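# Place upright chocolate muffin and big orange shrimp on plate

## Task

Get the chocolate muffin onto the white plate sitting upright, and the large orange shrimp onto the same plate, both comfortably inside the plate's rim; at the end the robot must be in contact with neither of them.

## Robot and tools

Robot: two arms, left_arm (base near y=+0.25 m) and right_arm (base near y=-0.26 m), each ending in a five-finger hand; the left hand mirrors the right. Scene frame: origin at table-top height midway between the nominal bases, +x out over the table, +y toward left_arm, +z up. Calibrated bases: left_arm (+0.028, +0.248, +0.020) m, yawed slightly (quat_wxyz +1.000,0,0,-0.012); right_arm (-0.047, -0.263, +0.007) m (quat +1.000,0,0,+0.028). A camera stand sits behind the arms.

Frames: reported hand positions (metres) and quaternions are in each arm's own base frame. Fixed cameras and the table use the scene frame. Motion offsets are along the current Hand target's own axes. Hand point: 0.05 m in front of the palm, 0.15 m out from the wrist face; its +z runs along straight fingers, +y out of the palm, +x across the palm away from the thumb on the right hand and toward the thumb on the left. Straight fingers extend 0.06-0.07 m past the point and sit 0.06 m behind it along -y. A wrist bracket on the little-finger side can strike objects.

Row format (used by execute_actions and move): exactly 28 numbers, each in [-1, 1], always both arms. Order: left dx, dy, dz, rx, ry, rz; left little, ring, middle, index, thumb_bend, thumb_turn, force_limit, speed; then the same 14 for the right arm. The six pose numbers are an offset, not a pose, measured from that arm's Hand target at the start of the action or move; 1.0 equals 0.6 m of translation or 180 degrees, and rx, ry, rz form a single rotation vector. Every row of a table counts from that same start, not from the row before; repeating an offset moves further. All-zero pose numbers re-request the Hand target. Finger and thumb numbers are absolute targets: -1 open/straight, +1 closed; thumb_turn -1 beside the palm, +1 opposite the fingers. force_limit maps -1..+1 to roughly 0..10 N (0..15 N for the two thumb motors); speed rises linearly to full at +0.48 (full travel 0.49 s). Use speed -0.94 or lower for a gentle grip. Nothing means 'unchanged': to keep a hand as is, resend its last executed eight numbers (or, before any, its hand_measured plus hand_force_limit and hand_speed). The thumb-opposed hand grips objects about 0.035-0.065 m thick. To squeeze harder raise force_limit and send a more-closed target than hand_measured; to release send a more-open one.

Tools:
- execute_actions(actions, cameras): actions is a list of actions; each action is a table of up to 15 rows, one per 1/30 s step, the last row held if shorter. cameras lists names (cam_head_left, cam_head_right, cam_high, or ["all"]); images come only when asked or when actions is empty.
- move(target, speed, blend, blocking, cameras): target is one 28-number row or a list of up to 15 rows, each offset counted from the same starting Hand targets. speed in m/s, 0.002 to 4.3, default 0.25 (turns up to twice that in rad/s), one value or one per target. blend in metres rounds corners; 0 stops at each. Whole move is capped at 10 s. blocking=false returns after about 0.5 s while it runs. Paths go straight and ignore obstacles and the other arm; avoid passing near an arm's own base.
- wait(seconds 0-10, cameras); stop(cameras) brakes a running move; zoom_image(camera, region [x0,y0,x1,y1], at most 504x504 px) on cam_head_left, cam_head_right or cam_high; show_instructions() shows reference pages; finished_scene(scene 1-3) ends the scene irreversibly.

Results: per arm, end_effector_position/quat, Hand target (the last commanded pose after clipping, from which the next offsets count), joint positions/velocities/torques, hand_measured, hand_stopped_by (moving, target, force, stalled, fault), hand_load_n (positive when something pushes a finger open; a lost grip shows as load near 0), force limit and speed echoes, motor temperatures, MOTOR HOT warnings. move adds a 'move:' line: done, off_target, moving, held or fault, plus limits (paced = clipped pose, held = steps withheld). Done/off_target say nothing about contact. Omitted joint-velocity lines mean still.

Behaviour: the arm follows loosely; friction and gravity often leave the hand 1-3 cm (up to 5 cm) short, usually low; a fresh command, even zeros, asks for the target again; send the remaining gap as an offset if needed. Orientation commands are clipped to within 40 degrees of the measured one. A blocked arm keeps pressing until commanded back past its hand point. Torque readings include arm weight and offsets.

Cameras: cam_head_left and cam_head_right (stereo pair on the head bar) and cam_high, all 672x504; calibration given is approximate to a few millimetres and degrees.

Avoid: dropping things or releasing moving objects, fast impacts, hard pushes, overloading fingers, anything leaving the table, and arms or hands touching each other. Long stretched holds heat motors; at 100 C the arm collapses for 30-60 s. Objects may be nudged occasionally, so recheck before finishing.

Each tool is called after "Request:" in YAML: its name, and indented under it one key for each argument.

Reference images:

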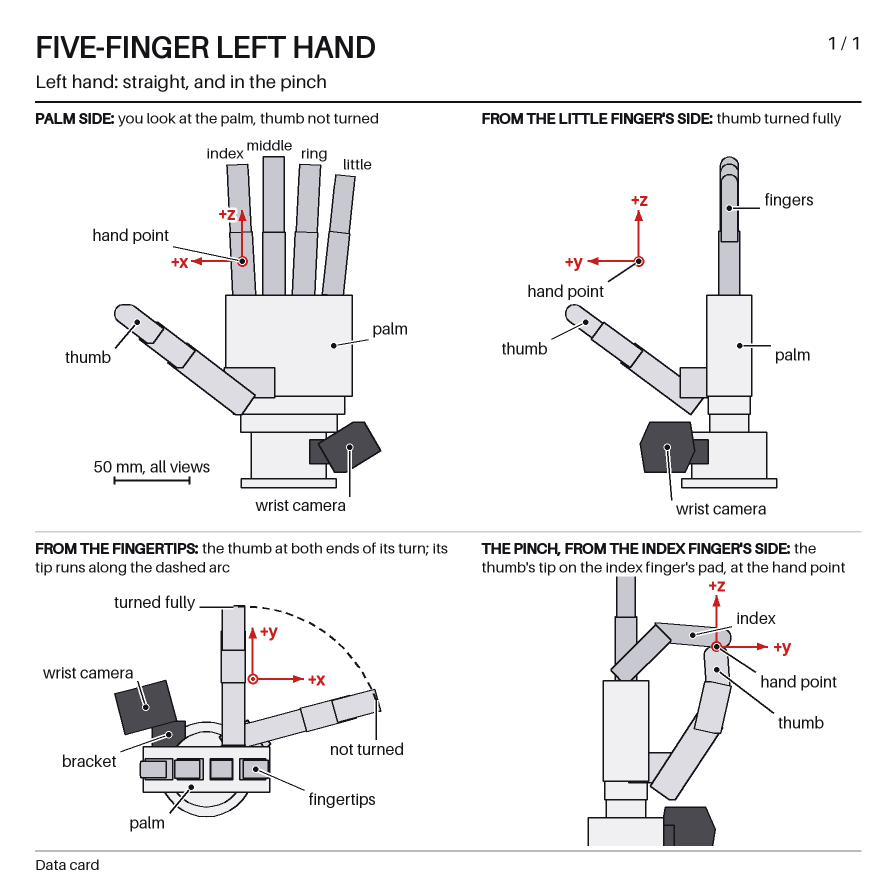

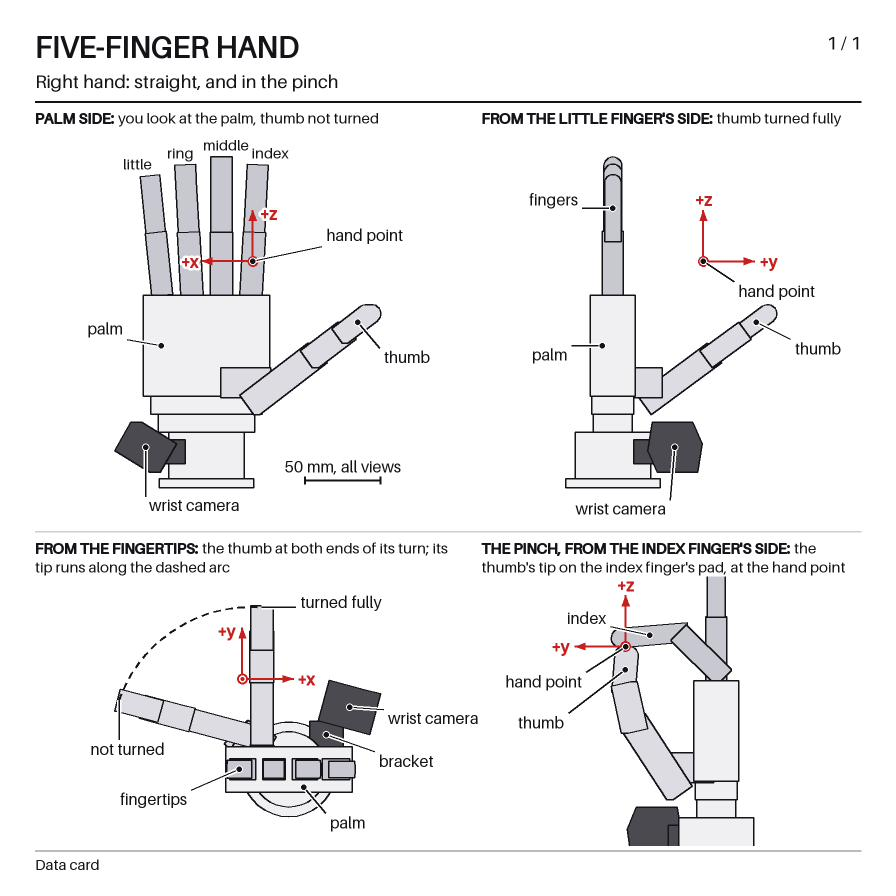

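## Session

Request:
execute_actions:
  actions: []

Scene clock: 0.00 s.
left_arm: end_effector_position=(+0.1334, +0.2982, +0.1040) hand_measured=(-1.000, -1.000, -1.000, -1.000, -1.000, -1.000) hand_load_n=(+0.0, -0.5, +0.0, +0.0, +0.0, +0.0) hand_stopped_by=(target, target, target, target, target, target) hand_force_limit=0.00 hand_speed=-0.80 end_effector_quat_wxyz=(+0.089, +0.853, -0.360, +0.368) | right_arm: end_effector_position=(+0.6993, +0.0247, +0.1922) hand_measured=(-1.000, -1.000, -1.000, -1.000, -1.000, -1.000) hand_load_n=(+0.0, +0.0, +0.0, +0.0, +0.0, +0.0) hand_stopped_by=(target, target, target, target, target, target) hand_force_limit=0.00 hand_speed=-0.80 end_effector_quat_wxyz=(-0.404, +0.826, -0.349, +0.179)
Joint positions: left_arm=[1.457 1.731 1.183 -1.479 0.652 0.843] | right_arm=[-0.12 1.912 1.784 -0.746 -0.654 -0.648]
Joint velocities: within noise
Joint torques (N m): no reading
Motor temperatures (°C): left_arm=[36 33 36 36 35 35] | right_arm=[33 39 36 31 31 34]
Heat: left arm: hottest waist 36 °C; right arm: hottest shoulder 39 °C.
Hand target: left_arm +0.1340, +0.3086, +0.1145; +0.072, +0.854, -0.362, +0.365 | right_arm +0.7087, +0.0219, +0.2173; -0.413, +0.821, -0.339, +0.202

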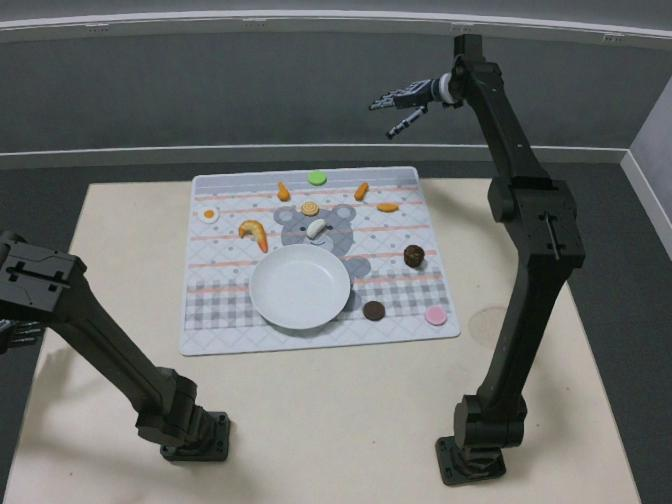

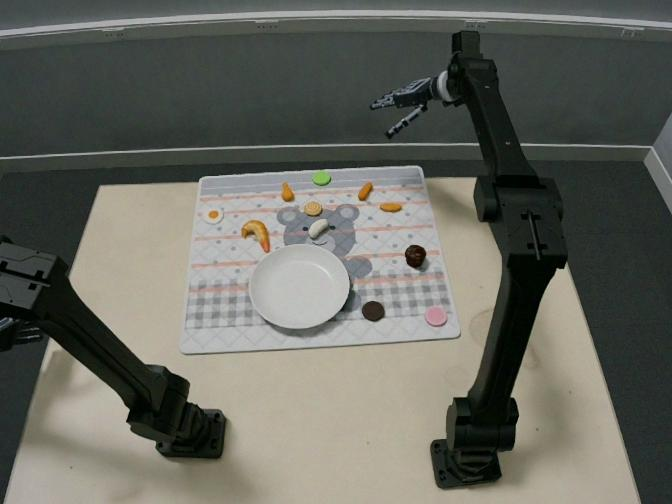

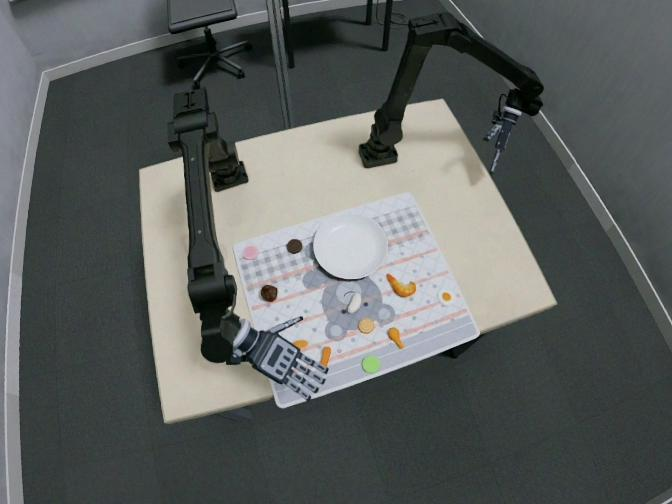

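Request:
zoom_image:
  camera: "cam_head_left"
  region: [180, 160, 470, 360]

Request:
zoom_image:
  camera: "cam_high"
  region: [230, 190, 490, 410]

Scaled by 1.738 from the camera's 672x504 image, which has a finer 960x720 frame.

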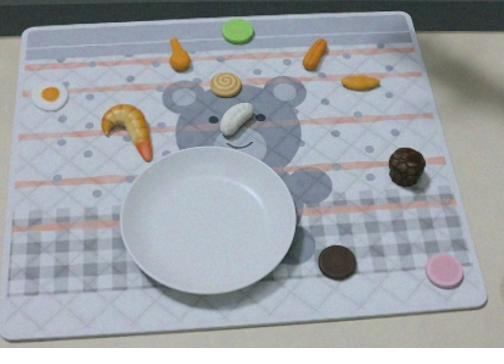

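Scaled by 1.938 from the camera's 672x504 image, which has a finer 960x720 frame.

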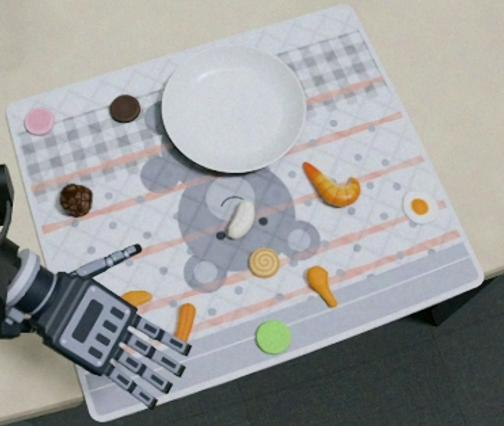

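Request:
zoom_image:
  camera: "cam_head_left"
  region: [380, 225, 450, 285]

Request:
zoom_image:
  camera: "cam_head_left"
  region: [225, 200, 285, 260]

Request:
zoom_image:
  camera: "cam_high"
  region: [250, 270, 310, 320]

Request:
zoom_image:
  camera: "cam_high"
  region: [380, 265, 430, 305]

Scaled by 7.200 from the camera's 672x504 image, which has a finer 960x720 frame.

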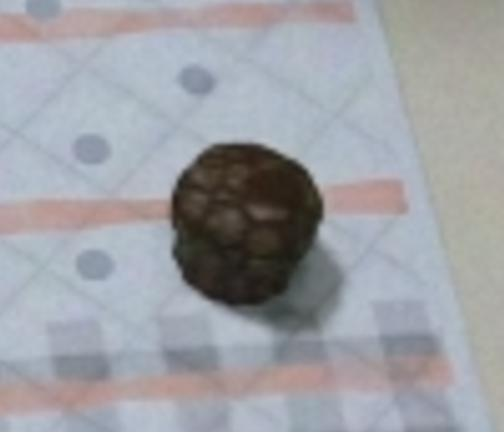

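Scaled by 8.400 from the camera's 672x504 image, which has a finer 960x720 frame.

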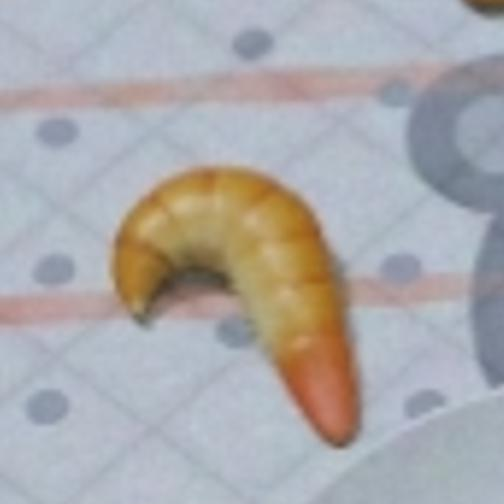

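Scaled by 8.400 from the camera's 672x504 image, which has a finer 960x720 frame.

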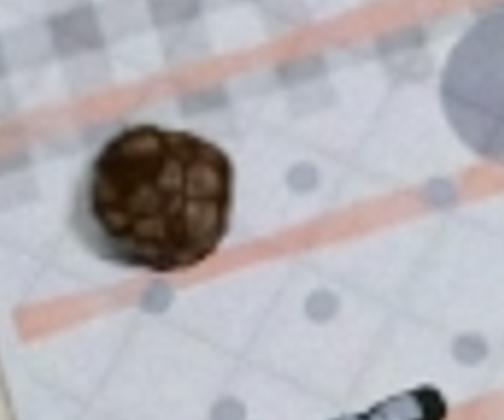

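Scaled by 10.080 from the camera's 672x504 image, which has a finer 960x720 frame.

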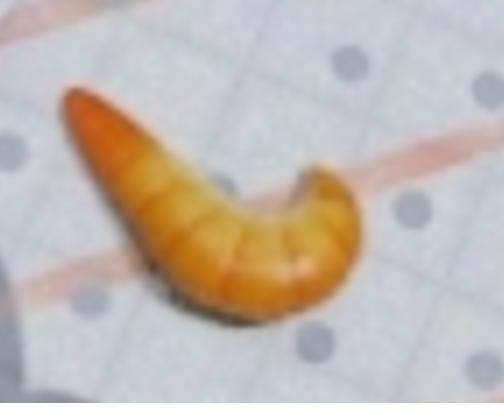

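Request:
move:
  target:
    - [0.194,-0.119,-0.107,-0.011,0.035,0.111,-1,-1,-0.5,-0.5,-1,1,-0.4,0,-0.0917,0.0775,-0.0816,-0.0016,0.063,0.0508,-1,-1,-0.5,-0.5,-1,1,-0.4,0]
    - [0.4925,-0.1613,0.18,-0.033,0.106,0.332,-1,-1,-0.5,-0.5,-1,1,-0.4,0,-0.1833,0.1549,-0.1632,-0.0031,0.126,0.1015,-1,-1,-0.5,-0.5,-1,1,-0.4,0]
    - [0.7355,0.159,0.5053,-0.0551,0.1767,0.5537,-1,-1,-0.5,-0.5,-1,1,-0.4,0,-0.275,0.2324,-0.2448,-0.0047,0.189,0.1523,-1,-1,-0.5,-0.5,-1,1,-0.4,0]
  blend: [0.05,0.05,0]
  speed: 0.3
  cameras: ["all"]

Scene clock: 137.60 s.
left_arm: end_effector_position=(+0.4467, -0.1277, +0.1682) hand_measured=(-1.000, -1.000, -0.500, -0.500, -1.000, +1.000) hand_load_n=(+0.0, +0.0, +0.0, +0.0, +0.0, +0.0) hand_stopped_by=(target, target, target, target, target, target) hand_force_limit=-0.40 hand_speed=0.00 end_effector_quat_wxyz=(+0.062, -0.157, +0.876, -0.451) | right_arm: end_effector_position=(+0.4458, -0.0079, +0.1680) hand_measured=(-1.000, -1.000, -0.500, -0.500, -1.000, +1.000) hand_load_n=(+0.0, +0.0, +0.0, +0.0, +0.0, +0.0) hand_stopped_by=(target, target, target, target, target, target) hand_force_limit=-0.40 hand_speed=0.00 end_effector_quat_wxyz=(-0.308, +0.634, -0.634, +0.319)
Joint positions: left_arm=[0 1.459 1.149 -0.855 0.88 1.022] | right_arm=[-0.107 1.093 0.777 -0.339 -0.07 -0.071]
Joint torques (N m): left_arm=[0.38 -16.15 9.01 1.32 0.32 -0.21] | right_arm=[0.26 -4.6 8.65 1.52 0.07 0.13]
Motor temperatures (°C): left_arm=[36 35 39 35 35 33] | right_arm=[33 41 44 31 31 32]
Heat: left arm: hottest elbow 39 °C; right arm: hottest elbow 44 °C.
Hand target: left_arm +0.4508, -0.1285, +0.1803; +0.080, -0.154, +0.874, -0.455 | right_arm +0.4509, +0.0018, +0.1803; -0.326, +0.627, -0.627, +0.326
Off the commanded pose: left_arm 0.013 m, 2 deg | right_arm 0.017 m, 3 deg.
move: off_target (left_arm, right_arm)

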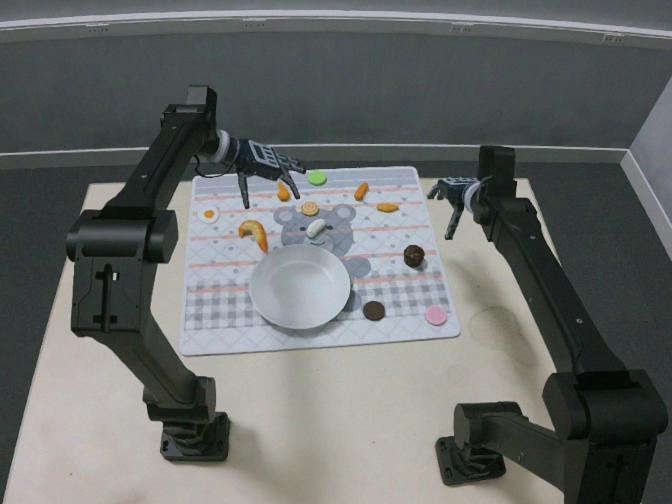

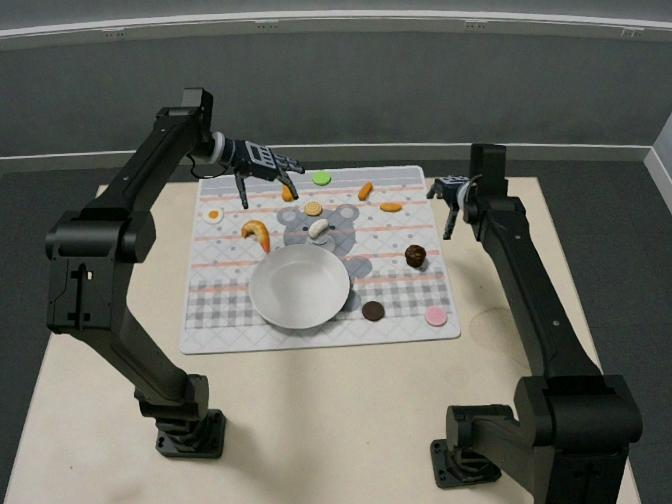

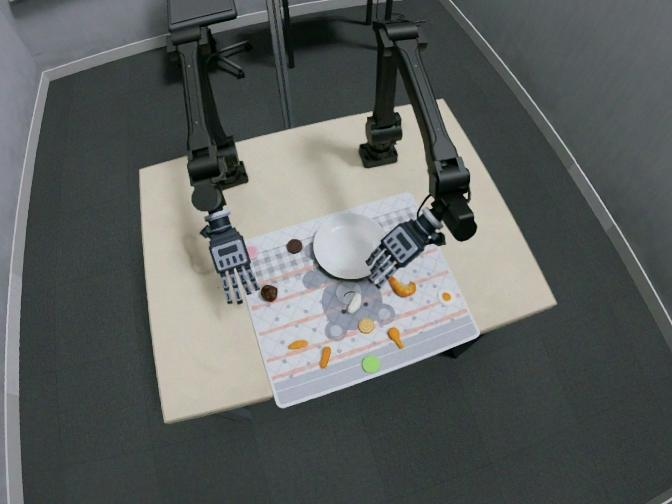

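Request:
zoom_image:
  camera: "cam_head_left"
  region: [400, 150, 530, 290]

Request:
zoom_image:
  camera: "cam_high"
  region: [190, 200, 310, 320]

Request:
zoom_image:
  camera: "cam_head_left"
  region: [200, 120, 330, 270]

Request:
zoom_image:
  camera: "cam_high"
  region: [350, 190, 470, 310]

Scaled by 3.600 from the camera's 672x504 image, which has a finer 960x720 frame.

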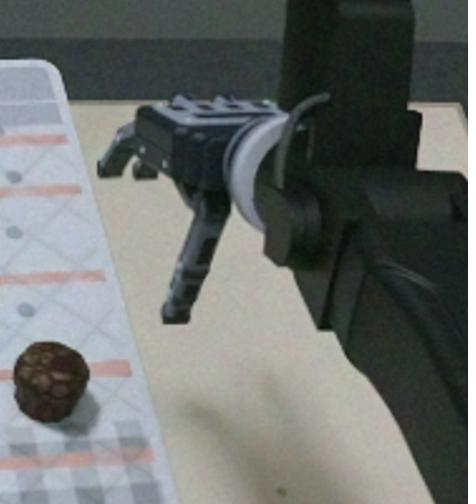

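Scaled by 4.200 from the camera's 672x504 image, which has a finer 960x720 frame.

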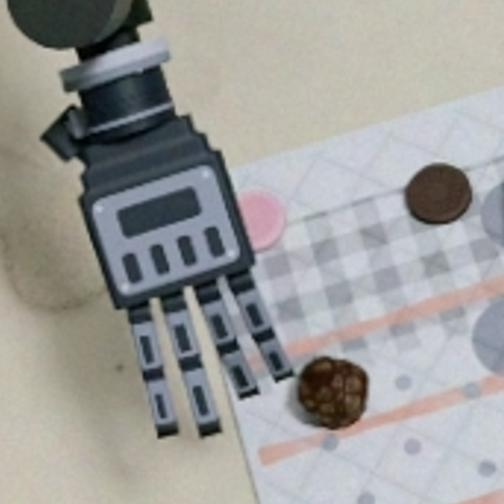

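Scaled by 3.360 from the camera's 672x504 image, which has a finer 960x720 frame.

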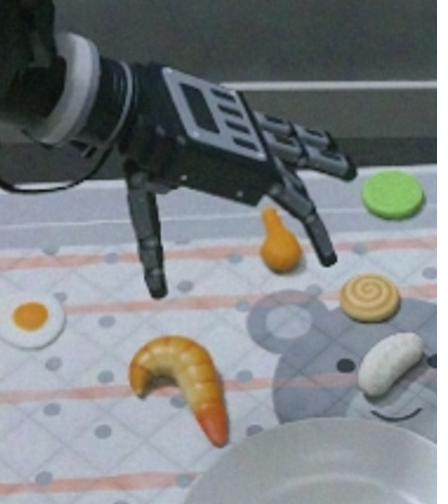

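Scaled by 4.200 from the camera's 672x504 image, which has a finer 960x720 frame.

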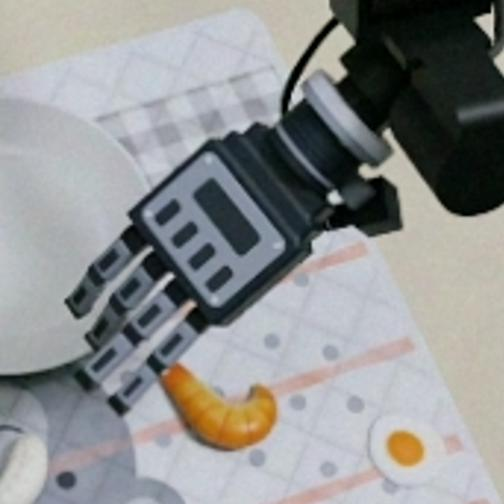

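Request:
move:
  target: [-0.0727,0.1423,0.0585,0,0,0,-1,-1,-0.5,-0.5,-1,1,-0.4,0,-0.0583,0.1142,0.0983,0,0,0,-1,-1,-0.5,-0.5,-1,1,-0.4,0]
  speed: 0.2
  cameras: ["all"]

Request:
zoom_image:
  camera: "cam_head_left"
  region: [380, 180, 480, 280]

Request:
zoom_image:
  camera: "cam_high"
  region: [220, 230, 320, 330]

Request:
zoom_image:
  camera: "cam_head_left"
  region: [200, 160, 300, 260]

Request:
zoom_image:
  camera: "cam_high"
  region: [350, 220, 450, 320]

Scene clock: 189.30 s.
left_arm: end_effector_position=(+0.4729, -0.0950, +0.0821) hand_measured=(-1.000, -1.000, -0.500, -0.500, -1.000, +1.000) hand_load_n=(+0.0, +0.0, +0.0, +0.0, +0.0, +0.0) hand_stopped_by=(target, target, target, target, target, target) hand_force_limit=-0.40 hand_speed=0.00 end_effector_quat_wxyz=(+0.059, -0.171, +0.875, -0.448) | right_arm: end_effector_position=(+0.4512, +0.0327, +0.0824) hand_measured=(-1.000, -1.000, -0.500, -0.500, -1.000, +1.000) hand_load_n=(+0.0, +0.0, +0.0, +0.0, +0.0, +0.0) hand_stopped_by=(target, target, target, target, target, target) hand_force_limit=-0.40 hand_speed=0.00 end_effector_quat_wxyz=(-0.312, +0.638, -0.628, +0.318)
Joint positions: left_arm=[0.069 1.631 1.109 -0.717 0.896 1.095] | right_arm=[0.01 1.231 0.625 -0.042 0.008 -0.01]
Joint torques (N m): left_arm=[0.5 -15.79 9.16 1.16 0.79 -0.03] | right_arm=[-0.26 -4.13 7.95 1.95 0.09 0.13]
Heat: left arm: hottest elbow 39 °C; right arm: hottest elbow 43 °C.
Hand target: left_arm +0.4849, -0.0946, +0.0903; +0.080, -0.154, +0.874, -0.455 | right_arm +0.4598, +0.0368, +0.0903; -0.326, +0.627, -0.627, +0.326
Off the commanded pose: left_arm 0.014 m, 3 deg | right_arm 0.012 m, 2 deg.
move: off_target (left_arm, right_arm)

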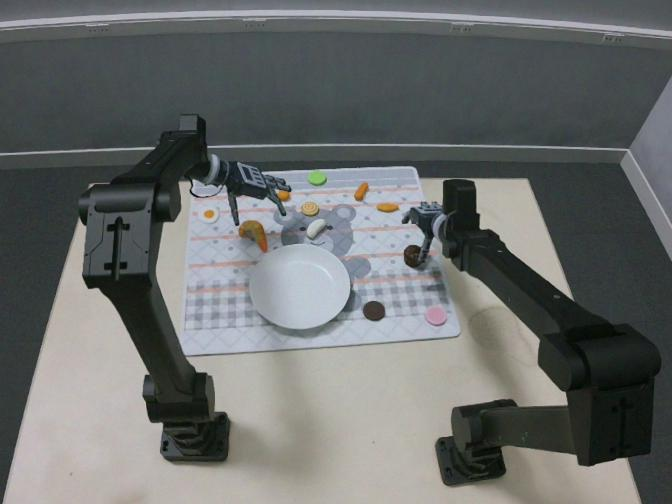

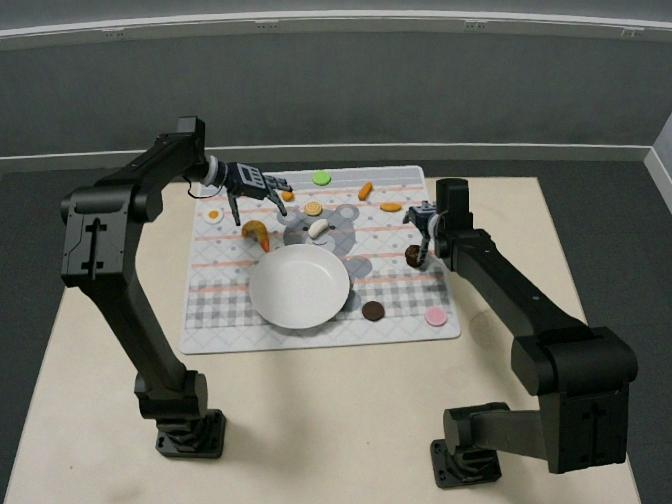

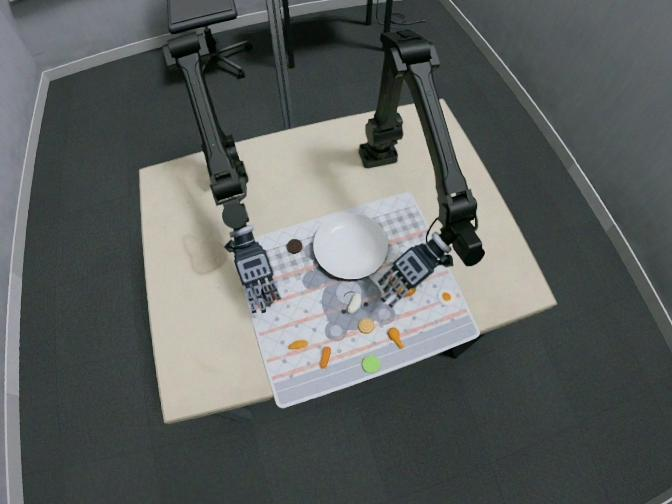

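Scaled by 5.040 from the camera's 672x504 image, which has a finer 960x720 frame.

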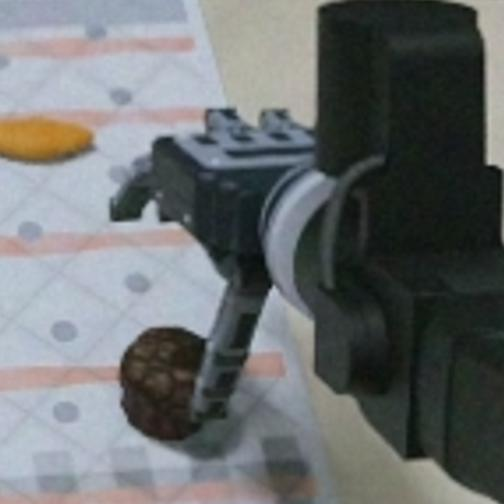

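Scaled by 5.040 from the camera's 672x504 image, which has a finer 960x720 frame.

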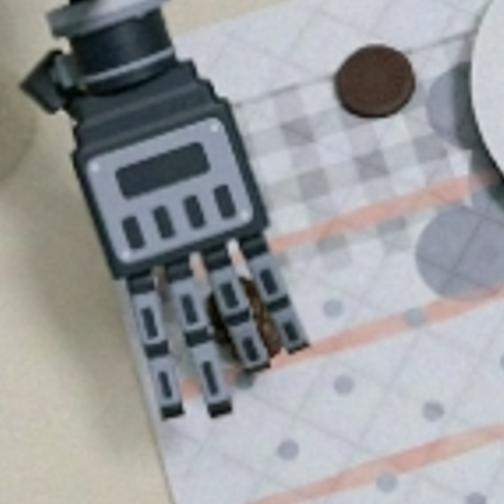

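Scaled by 5.040 from the camera's 672x504 image, which has a finer 960x720 frame.

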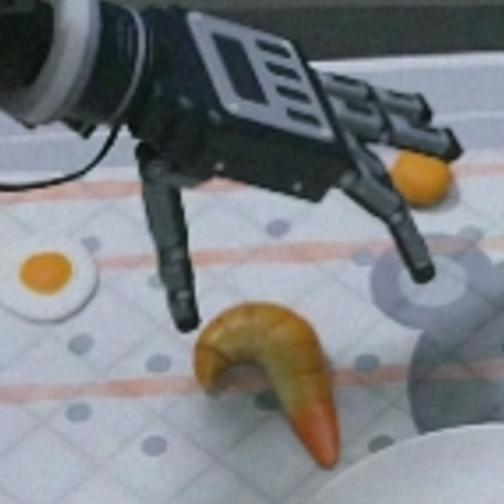

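Scaled by 5.040 from the camera's 672x504 image, which has a finer 960x720 frame.

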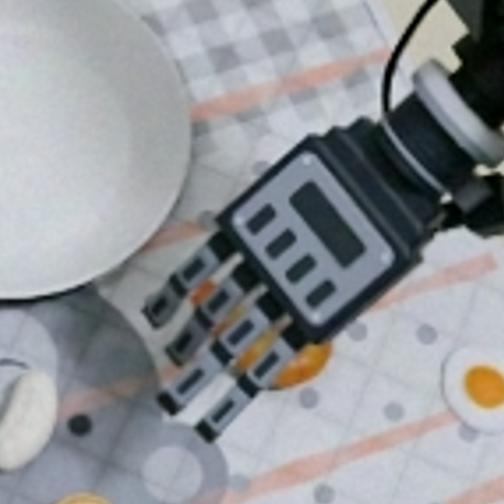

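Request:
move:
  target: [-0.0332,0.0388,0.0667,0,0,0,-1,-1,0,0,-1,1,-0.4,0,0.0138,0.0561,0.0507,0,0,0,-1,-1,-0.5,-0.5,-1,1,-0.4,0]
  speed: 0.1
  cameras: ["all"]

Request:
zoom_image:
  camera: "cam_head_left"
  region: [380, 180, 480, 280]

Request:
zoom_image:
  camera: "cam_high"
  region: [220, 230, 320, 330]

Request:
zoom_image:
  camera: "cam_head_left"
  region: [200, 160, 300, 260]

Request:
zoom_image:
  camera: "cam_high"
  region: [350, 220, 450, 320]

Scene clock: 225.93 s.
left_arm: end_effector_position=(+0.4926, -0.1014, +0.0372) hand_measured=(-1.000, -1.000, +0.000, +0.000, -1.000, +1.000) hand_load_n=(+0.0, +0.0, +0.0, +0.0, +0.0, +0.0) hand_stopped_by=(target, target, target, target, target, target) hand_force_limit=-0.40 hand_speed=0.00 end_effector_quat_wxyz=(+0.063, -0.163, +0.876, -0.450) | right_arm: end_effector_position=(+0.4578, +0.0340, +0.0390) hand_measured=(-1.000, -1.000, -0.500, -0.500, -1.000, +1.000) hand_load_n=(+0.0, +0.0, +0.0, +0.0, +0.0, +0.0) hand_stopped_by=(target, target, target, target, target, target) hand_force_limit=-0.40 hand_speed=0.00 end_effector_quat_wxyz=(-0.315, +0.638, -0.627, +0.317)
Joint positions: left_arm=[0.054 1.737 1.109 -0.591 0.896 1.087] | right_arm=[0.01 1.353 0.581 0.127 0.002 -0.01]
Joint torques (N m): left_arm=[-0.44 -16.91 10.15 1.11 0.44 -0.23] | right_arm=[-2.08 -4.95 6.97 1.88 -0.1 -0.03]
Heat: left arm: hottest elbow 39 °C; right arm: hottest elbow 42 °C.
Hand target: left_arm +0.5102, -0.1061, +0.0482; +0.080, -0.154, +0.874, -0.455 | right_arm +0.4654, +0.0285, +0.0452; -0.326, +0.627, -0.627, +0.326
Off the commanded pose: left_arm 0.021 m, 2 deg | right_arm 0.011 m, 2 deg.
move: off_target (left_arm, right_arm)

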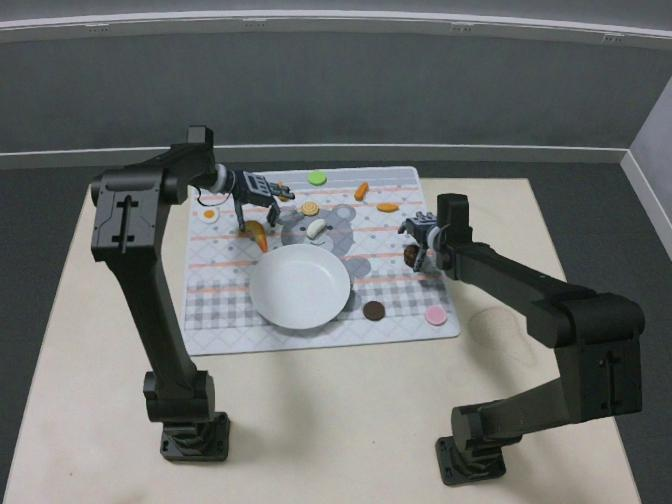

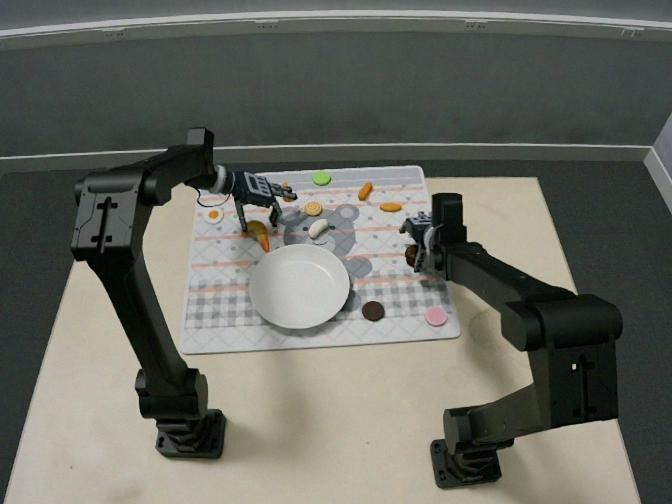

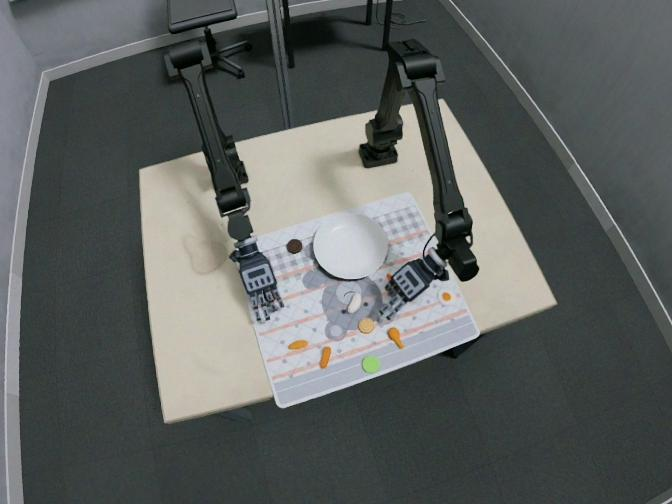

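Scaled by 5.040 from the camera's 672x504 image, which has a finer 960x720 frame.

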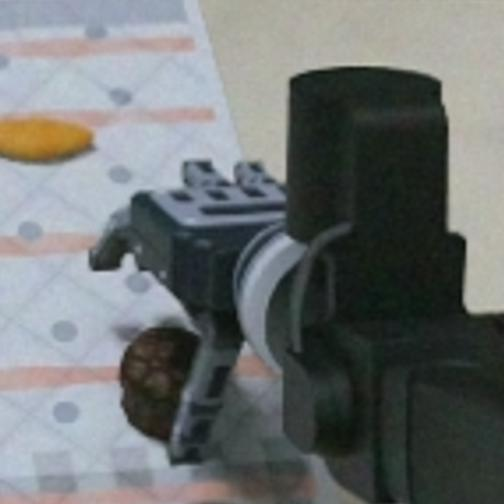

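Scaled by 5.040 from the camera's 672x504 image, which has a finer 960x720 frame.

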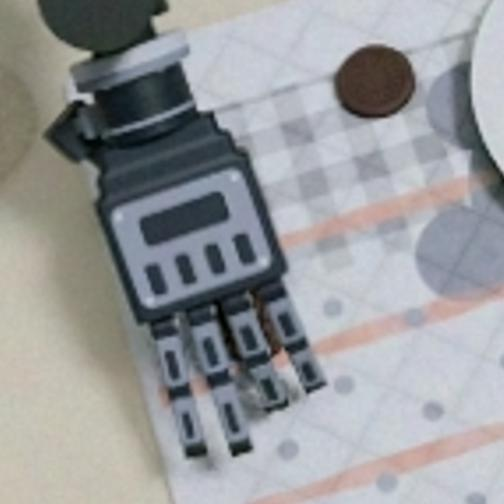

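Scaled by 5.040 from the camera's 672x504 image, which has a finer 960x720 frame.

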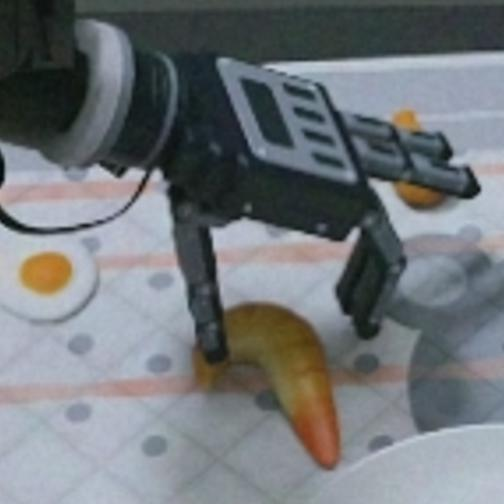

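Scaled by 5.040 from the camera's 672x504 image, which has a finer 960x720 frame.

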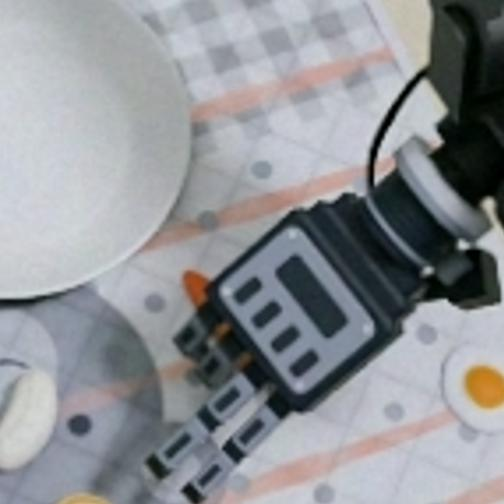

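Request:
move:
  target: [0.0058,0.0402,0.03,0,0,0,-1,-1,0,0,-1,1,-0.4,0,0.02,0.0362,0.0238,0,0,0,-1,-1,-0.5,-0.5,-1,1,-0.4,0]
  speed: 0.06
  cameras: ["all"]

Request:
zoom_image:
  camera: "cam_head_left"
  region: [380, 180, 480, 280]

Request:
zoom_image:
  camera: "cam_high"
  region: [220, 230, 320, 330]

Request:
zoom_image:
  camera: "cam_head_left"
  region: [200, 160, 300, 260]

Request:
zoom_image:
  camera: "cam_high"
  region: [350, 220, 450, 320]

Scene clock: 254.23 s.
left_arm: end_effector_position=(+0.5089, -0.1003, +0.0302) hand_measured=(-1.000, -1.000, +0.000, +0.000, -1.000, +1.000) hand_load_n=(+0.0, -0.5, +0.0, +0.0, -0.5, +0.0) hand_stopped_by=(target, target, target, target, target, target) hand_force_limit=-0.40 hand_speed=0.00 end_effector_quat_wxyz=(+0.087, -0.157, +0.873, -0.454) | right_arm: end_effector_position=(+0.4574, +0.0239, +0.0137) hand_measured=(-1.000, -1.000, -0.500, -0.500, -1.000, +1.000) hand_load_n=(+0.0, +0.0, +0.0, +0.0, +0.0, +0.0) hand_stopped_by=(target, target, target, target, target, target) hand_force_limit=-0.40 hand_speed=0.00 end_effector_quat_wxyz=(-0.319, +0.632, -0.633, +0.313)
Joint positions: left_arm=[0.055 1.759 1.109 -0.508 0.896 1.07] | right_arm=[-0.024 1.423 0.552 0.227 -0.025 -0.01]
Joint torques (N m): left_arm=[-0.56 -15.15 6.87 1.33 0.34 -0.2] | right_arm=[-2.32 -4.95 6.3 1.91 -0.1 -0.18]
Heat: left arm: hottest elbow 40 °C; right arm: hottest elbow 41 °C.
Hand target: left_arm +0.5072, -0.1081, +0.0182; +0.080, -0.154, +0.874, -0.455 | right_arm +0.4646, +0.0165, +0.0193; -0.326, +0.627, -0.627, +0.326
Off the commanded pose: left_arm 0.014 m, 1 deg | right_arm 0.012 m, 2 deg.
move: off_target (left_arm, right_arm)

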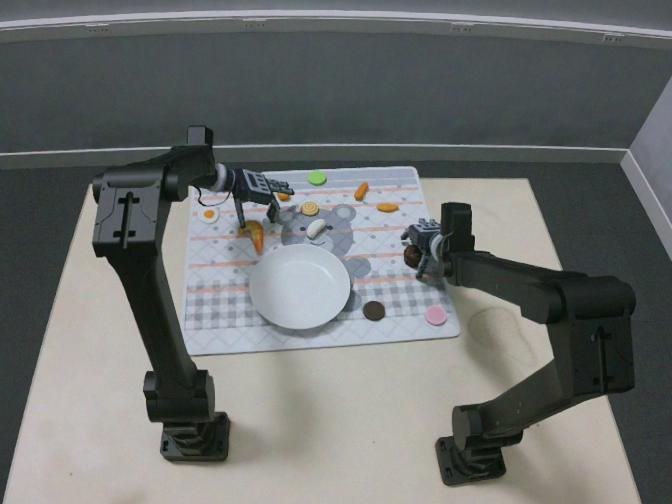

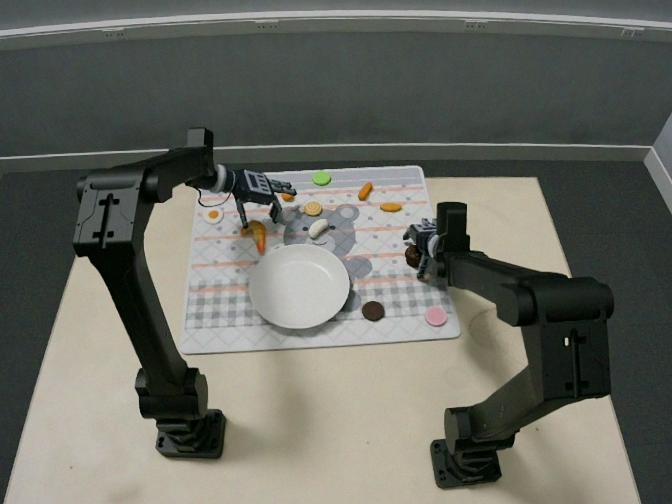

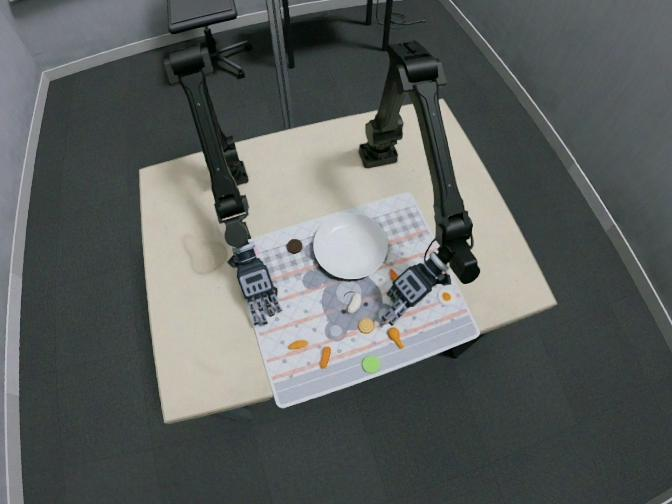

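Scaled by 5.040 from the camera's 672x504 image, which has a finer 960x720 frame.

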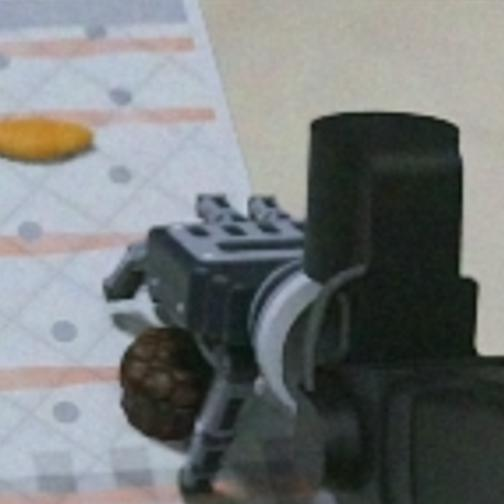

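Scaled by 5.040 from the camera's 672x504 image, which has a finer 960x720 frame.

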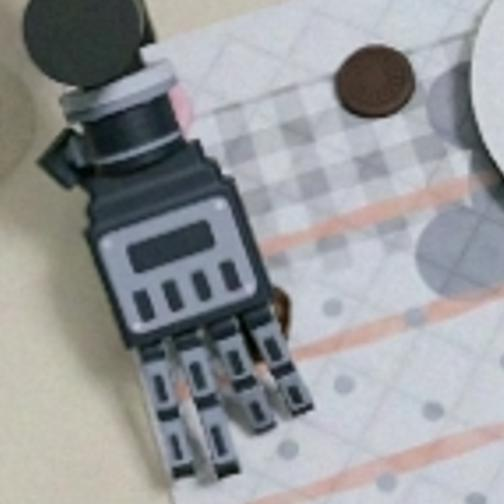

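Scaled by 5.040 from the camera's 672x504 image, which has a finer 960x720 frame.

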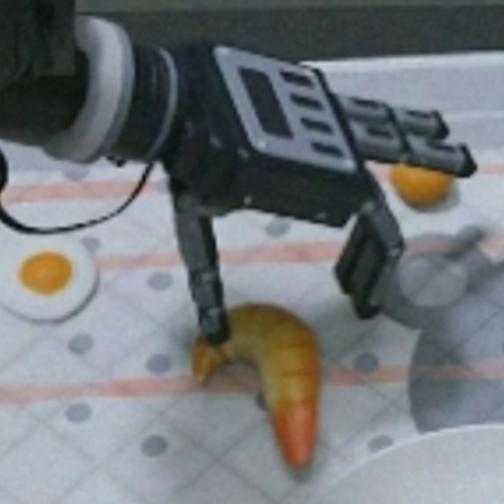

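Scaled by 5.040 from the camera's 672x504 image, which has a finer 960x720 frame.

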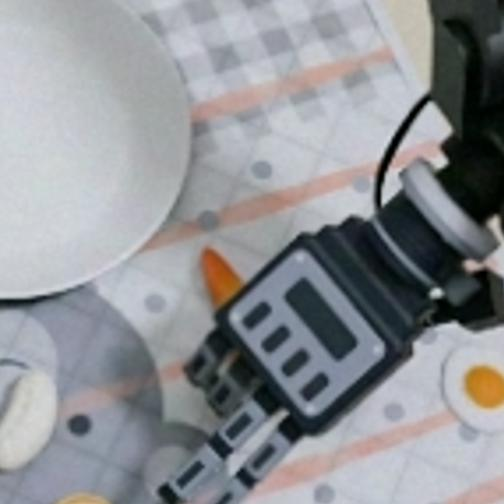

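Request:
move:
  target: [0.022,-0.046,-0.042,0,0,0,-1,-1,0,0,-1,1,-0.4,0,0,0,0,0,0,0,-1,-1,0.3,0.3,0.1,1,-0.4,-0.85]
  speed: 0.1
  cameras: ["all"]

Request:
zoom_image:
  camera: "cam_head_left"
  region: [380, 180, 480, 280]

Request:
zoom_image:
  camera: "cam_head_left"
  region: [200, 160, 300, 260]

Request:
zoom_image:
  camera: "cam_high"
  region: [350, 220, 450, 320]

Scene clock: 270.33 s.
left_arm: end_effector_position=(+0.4911, -0.1011, +0.0363) hand_measured=(-1.000, -1.000, +0.000, +0.000, -1.000, +1.000) hand_load_n=(+0.0, +0.0, +0.5, +0.0, +0.0, +0.0) hand_stopped_by=(target, target, target, target, target, target) hand_force_limit=-0.40 hand_speed=0.00 end_effector_quat_wxyz=(+0.070, -0.163, +0.874, -0.451) | right_arm: end_effector_position=(+0.4574, +0.0239, +0.0137) hand_measured=(-1.000, -1.000, +0.040, +0.068, -0.718, +1.000) hand_load_n=(+0.0, +0.0, +4.0, +5.5, +6.0, -0.5) hand_stopped_by=(target, target, force, force, force, target) hand_force_limit=-0.40 hand_speed=-0.85 end_effector_quat_wxyz=(-0.319, +0.632, -0.633, +0.313)
Joint positions: left_arm=[0.055 1.728 1.09 -0.563 0.896 1.078] | right_arm=[-0.024 1.423 0.552 0.227 -0.025 -0.01]
Joint torques (N m): left_arm=[-0.32 -19.72 7.76 0.27 0.39 -0.2] | right_arm=[-2.02 -5.01 6.28 1.87 -0.13 -0.14]
Heat: left arm: hottest elbow 40 °C; right arm: hottest elbow 41 °C.
Hand target: left_arm +0.4932, -0.1081, +0.0552; +0.080, -0.154, +0.874, -0.455 | right_arm +0.4646, +0.0165, +0.0193; -0.326, +0.627, -0.627, +0.326
Off the commanded pose: left_arm 0.020 m, 2 deg | right_arm 0.012 m, 2 deg.
move: off_target (left_arm, right_arm)

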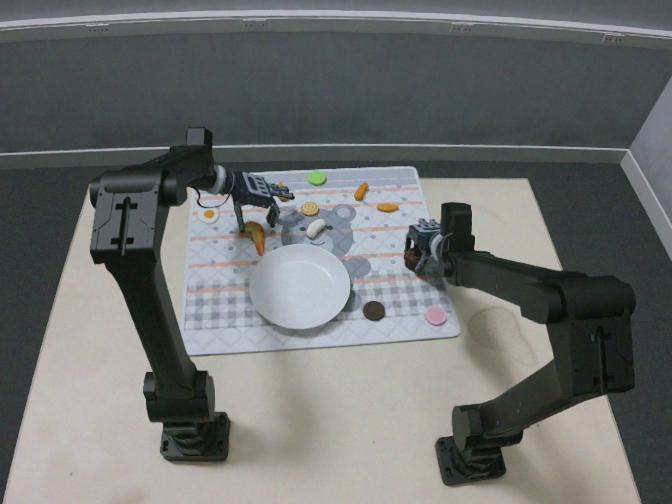

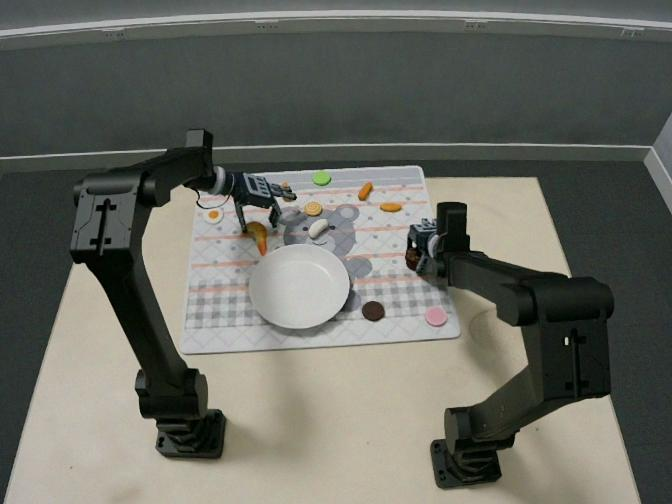

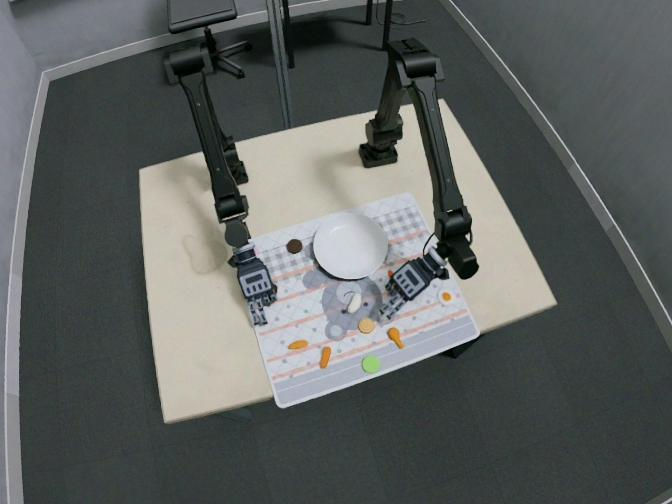

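Scaled by 5.040 from the camera's 672x504 image, which has a finer 960x720 frame.

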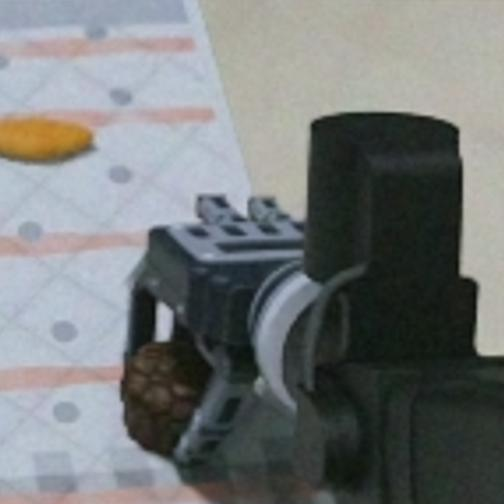

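Scaled by 5.040 from the camera's 672x504 image, which has a finer 960x720 frame.

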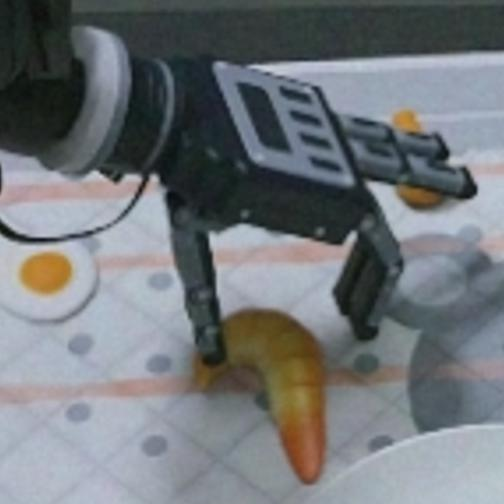

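Scaled by 5.040 from the camera's 672x504 image, which has a finer 960x720 frame.

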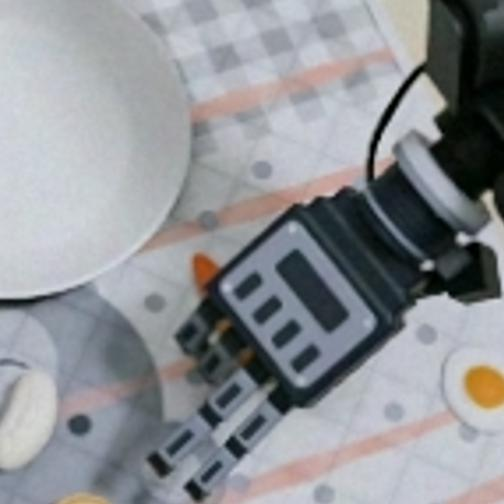

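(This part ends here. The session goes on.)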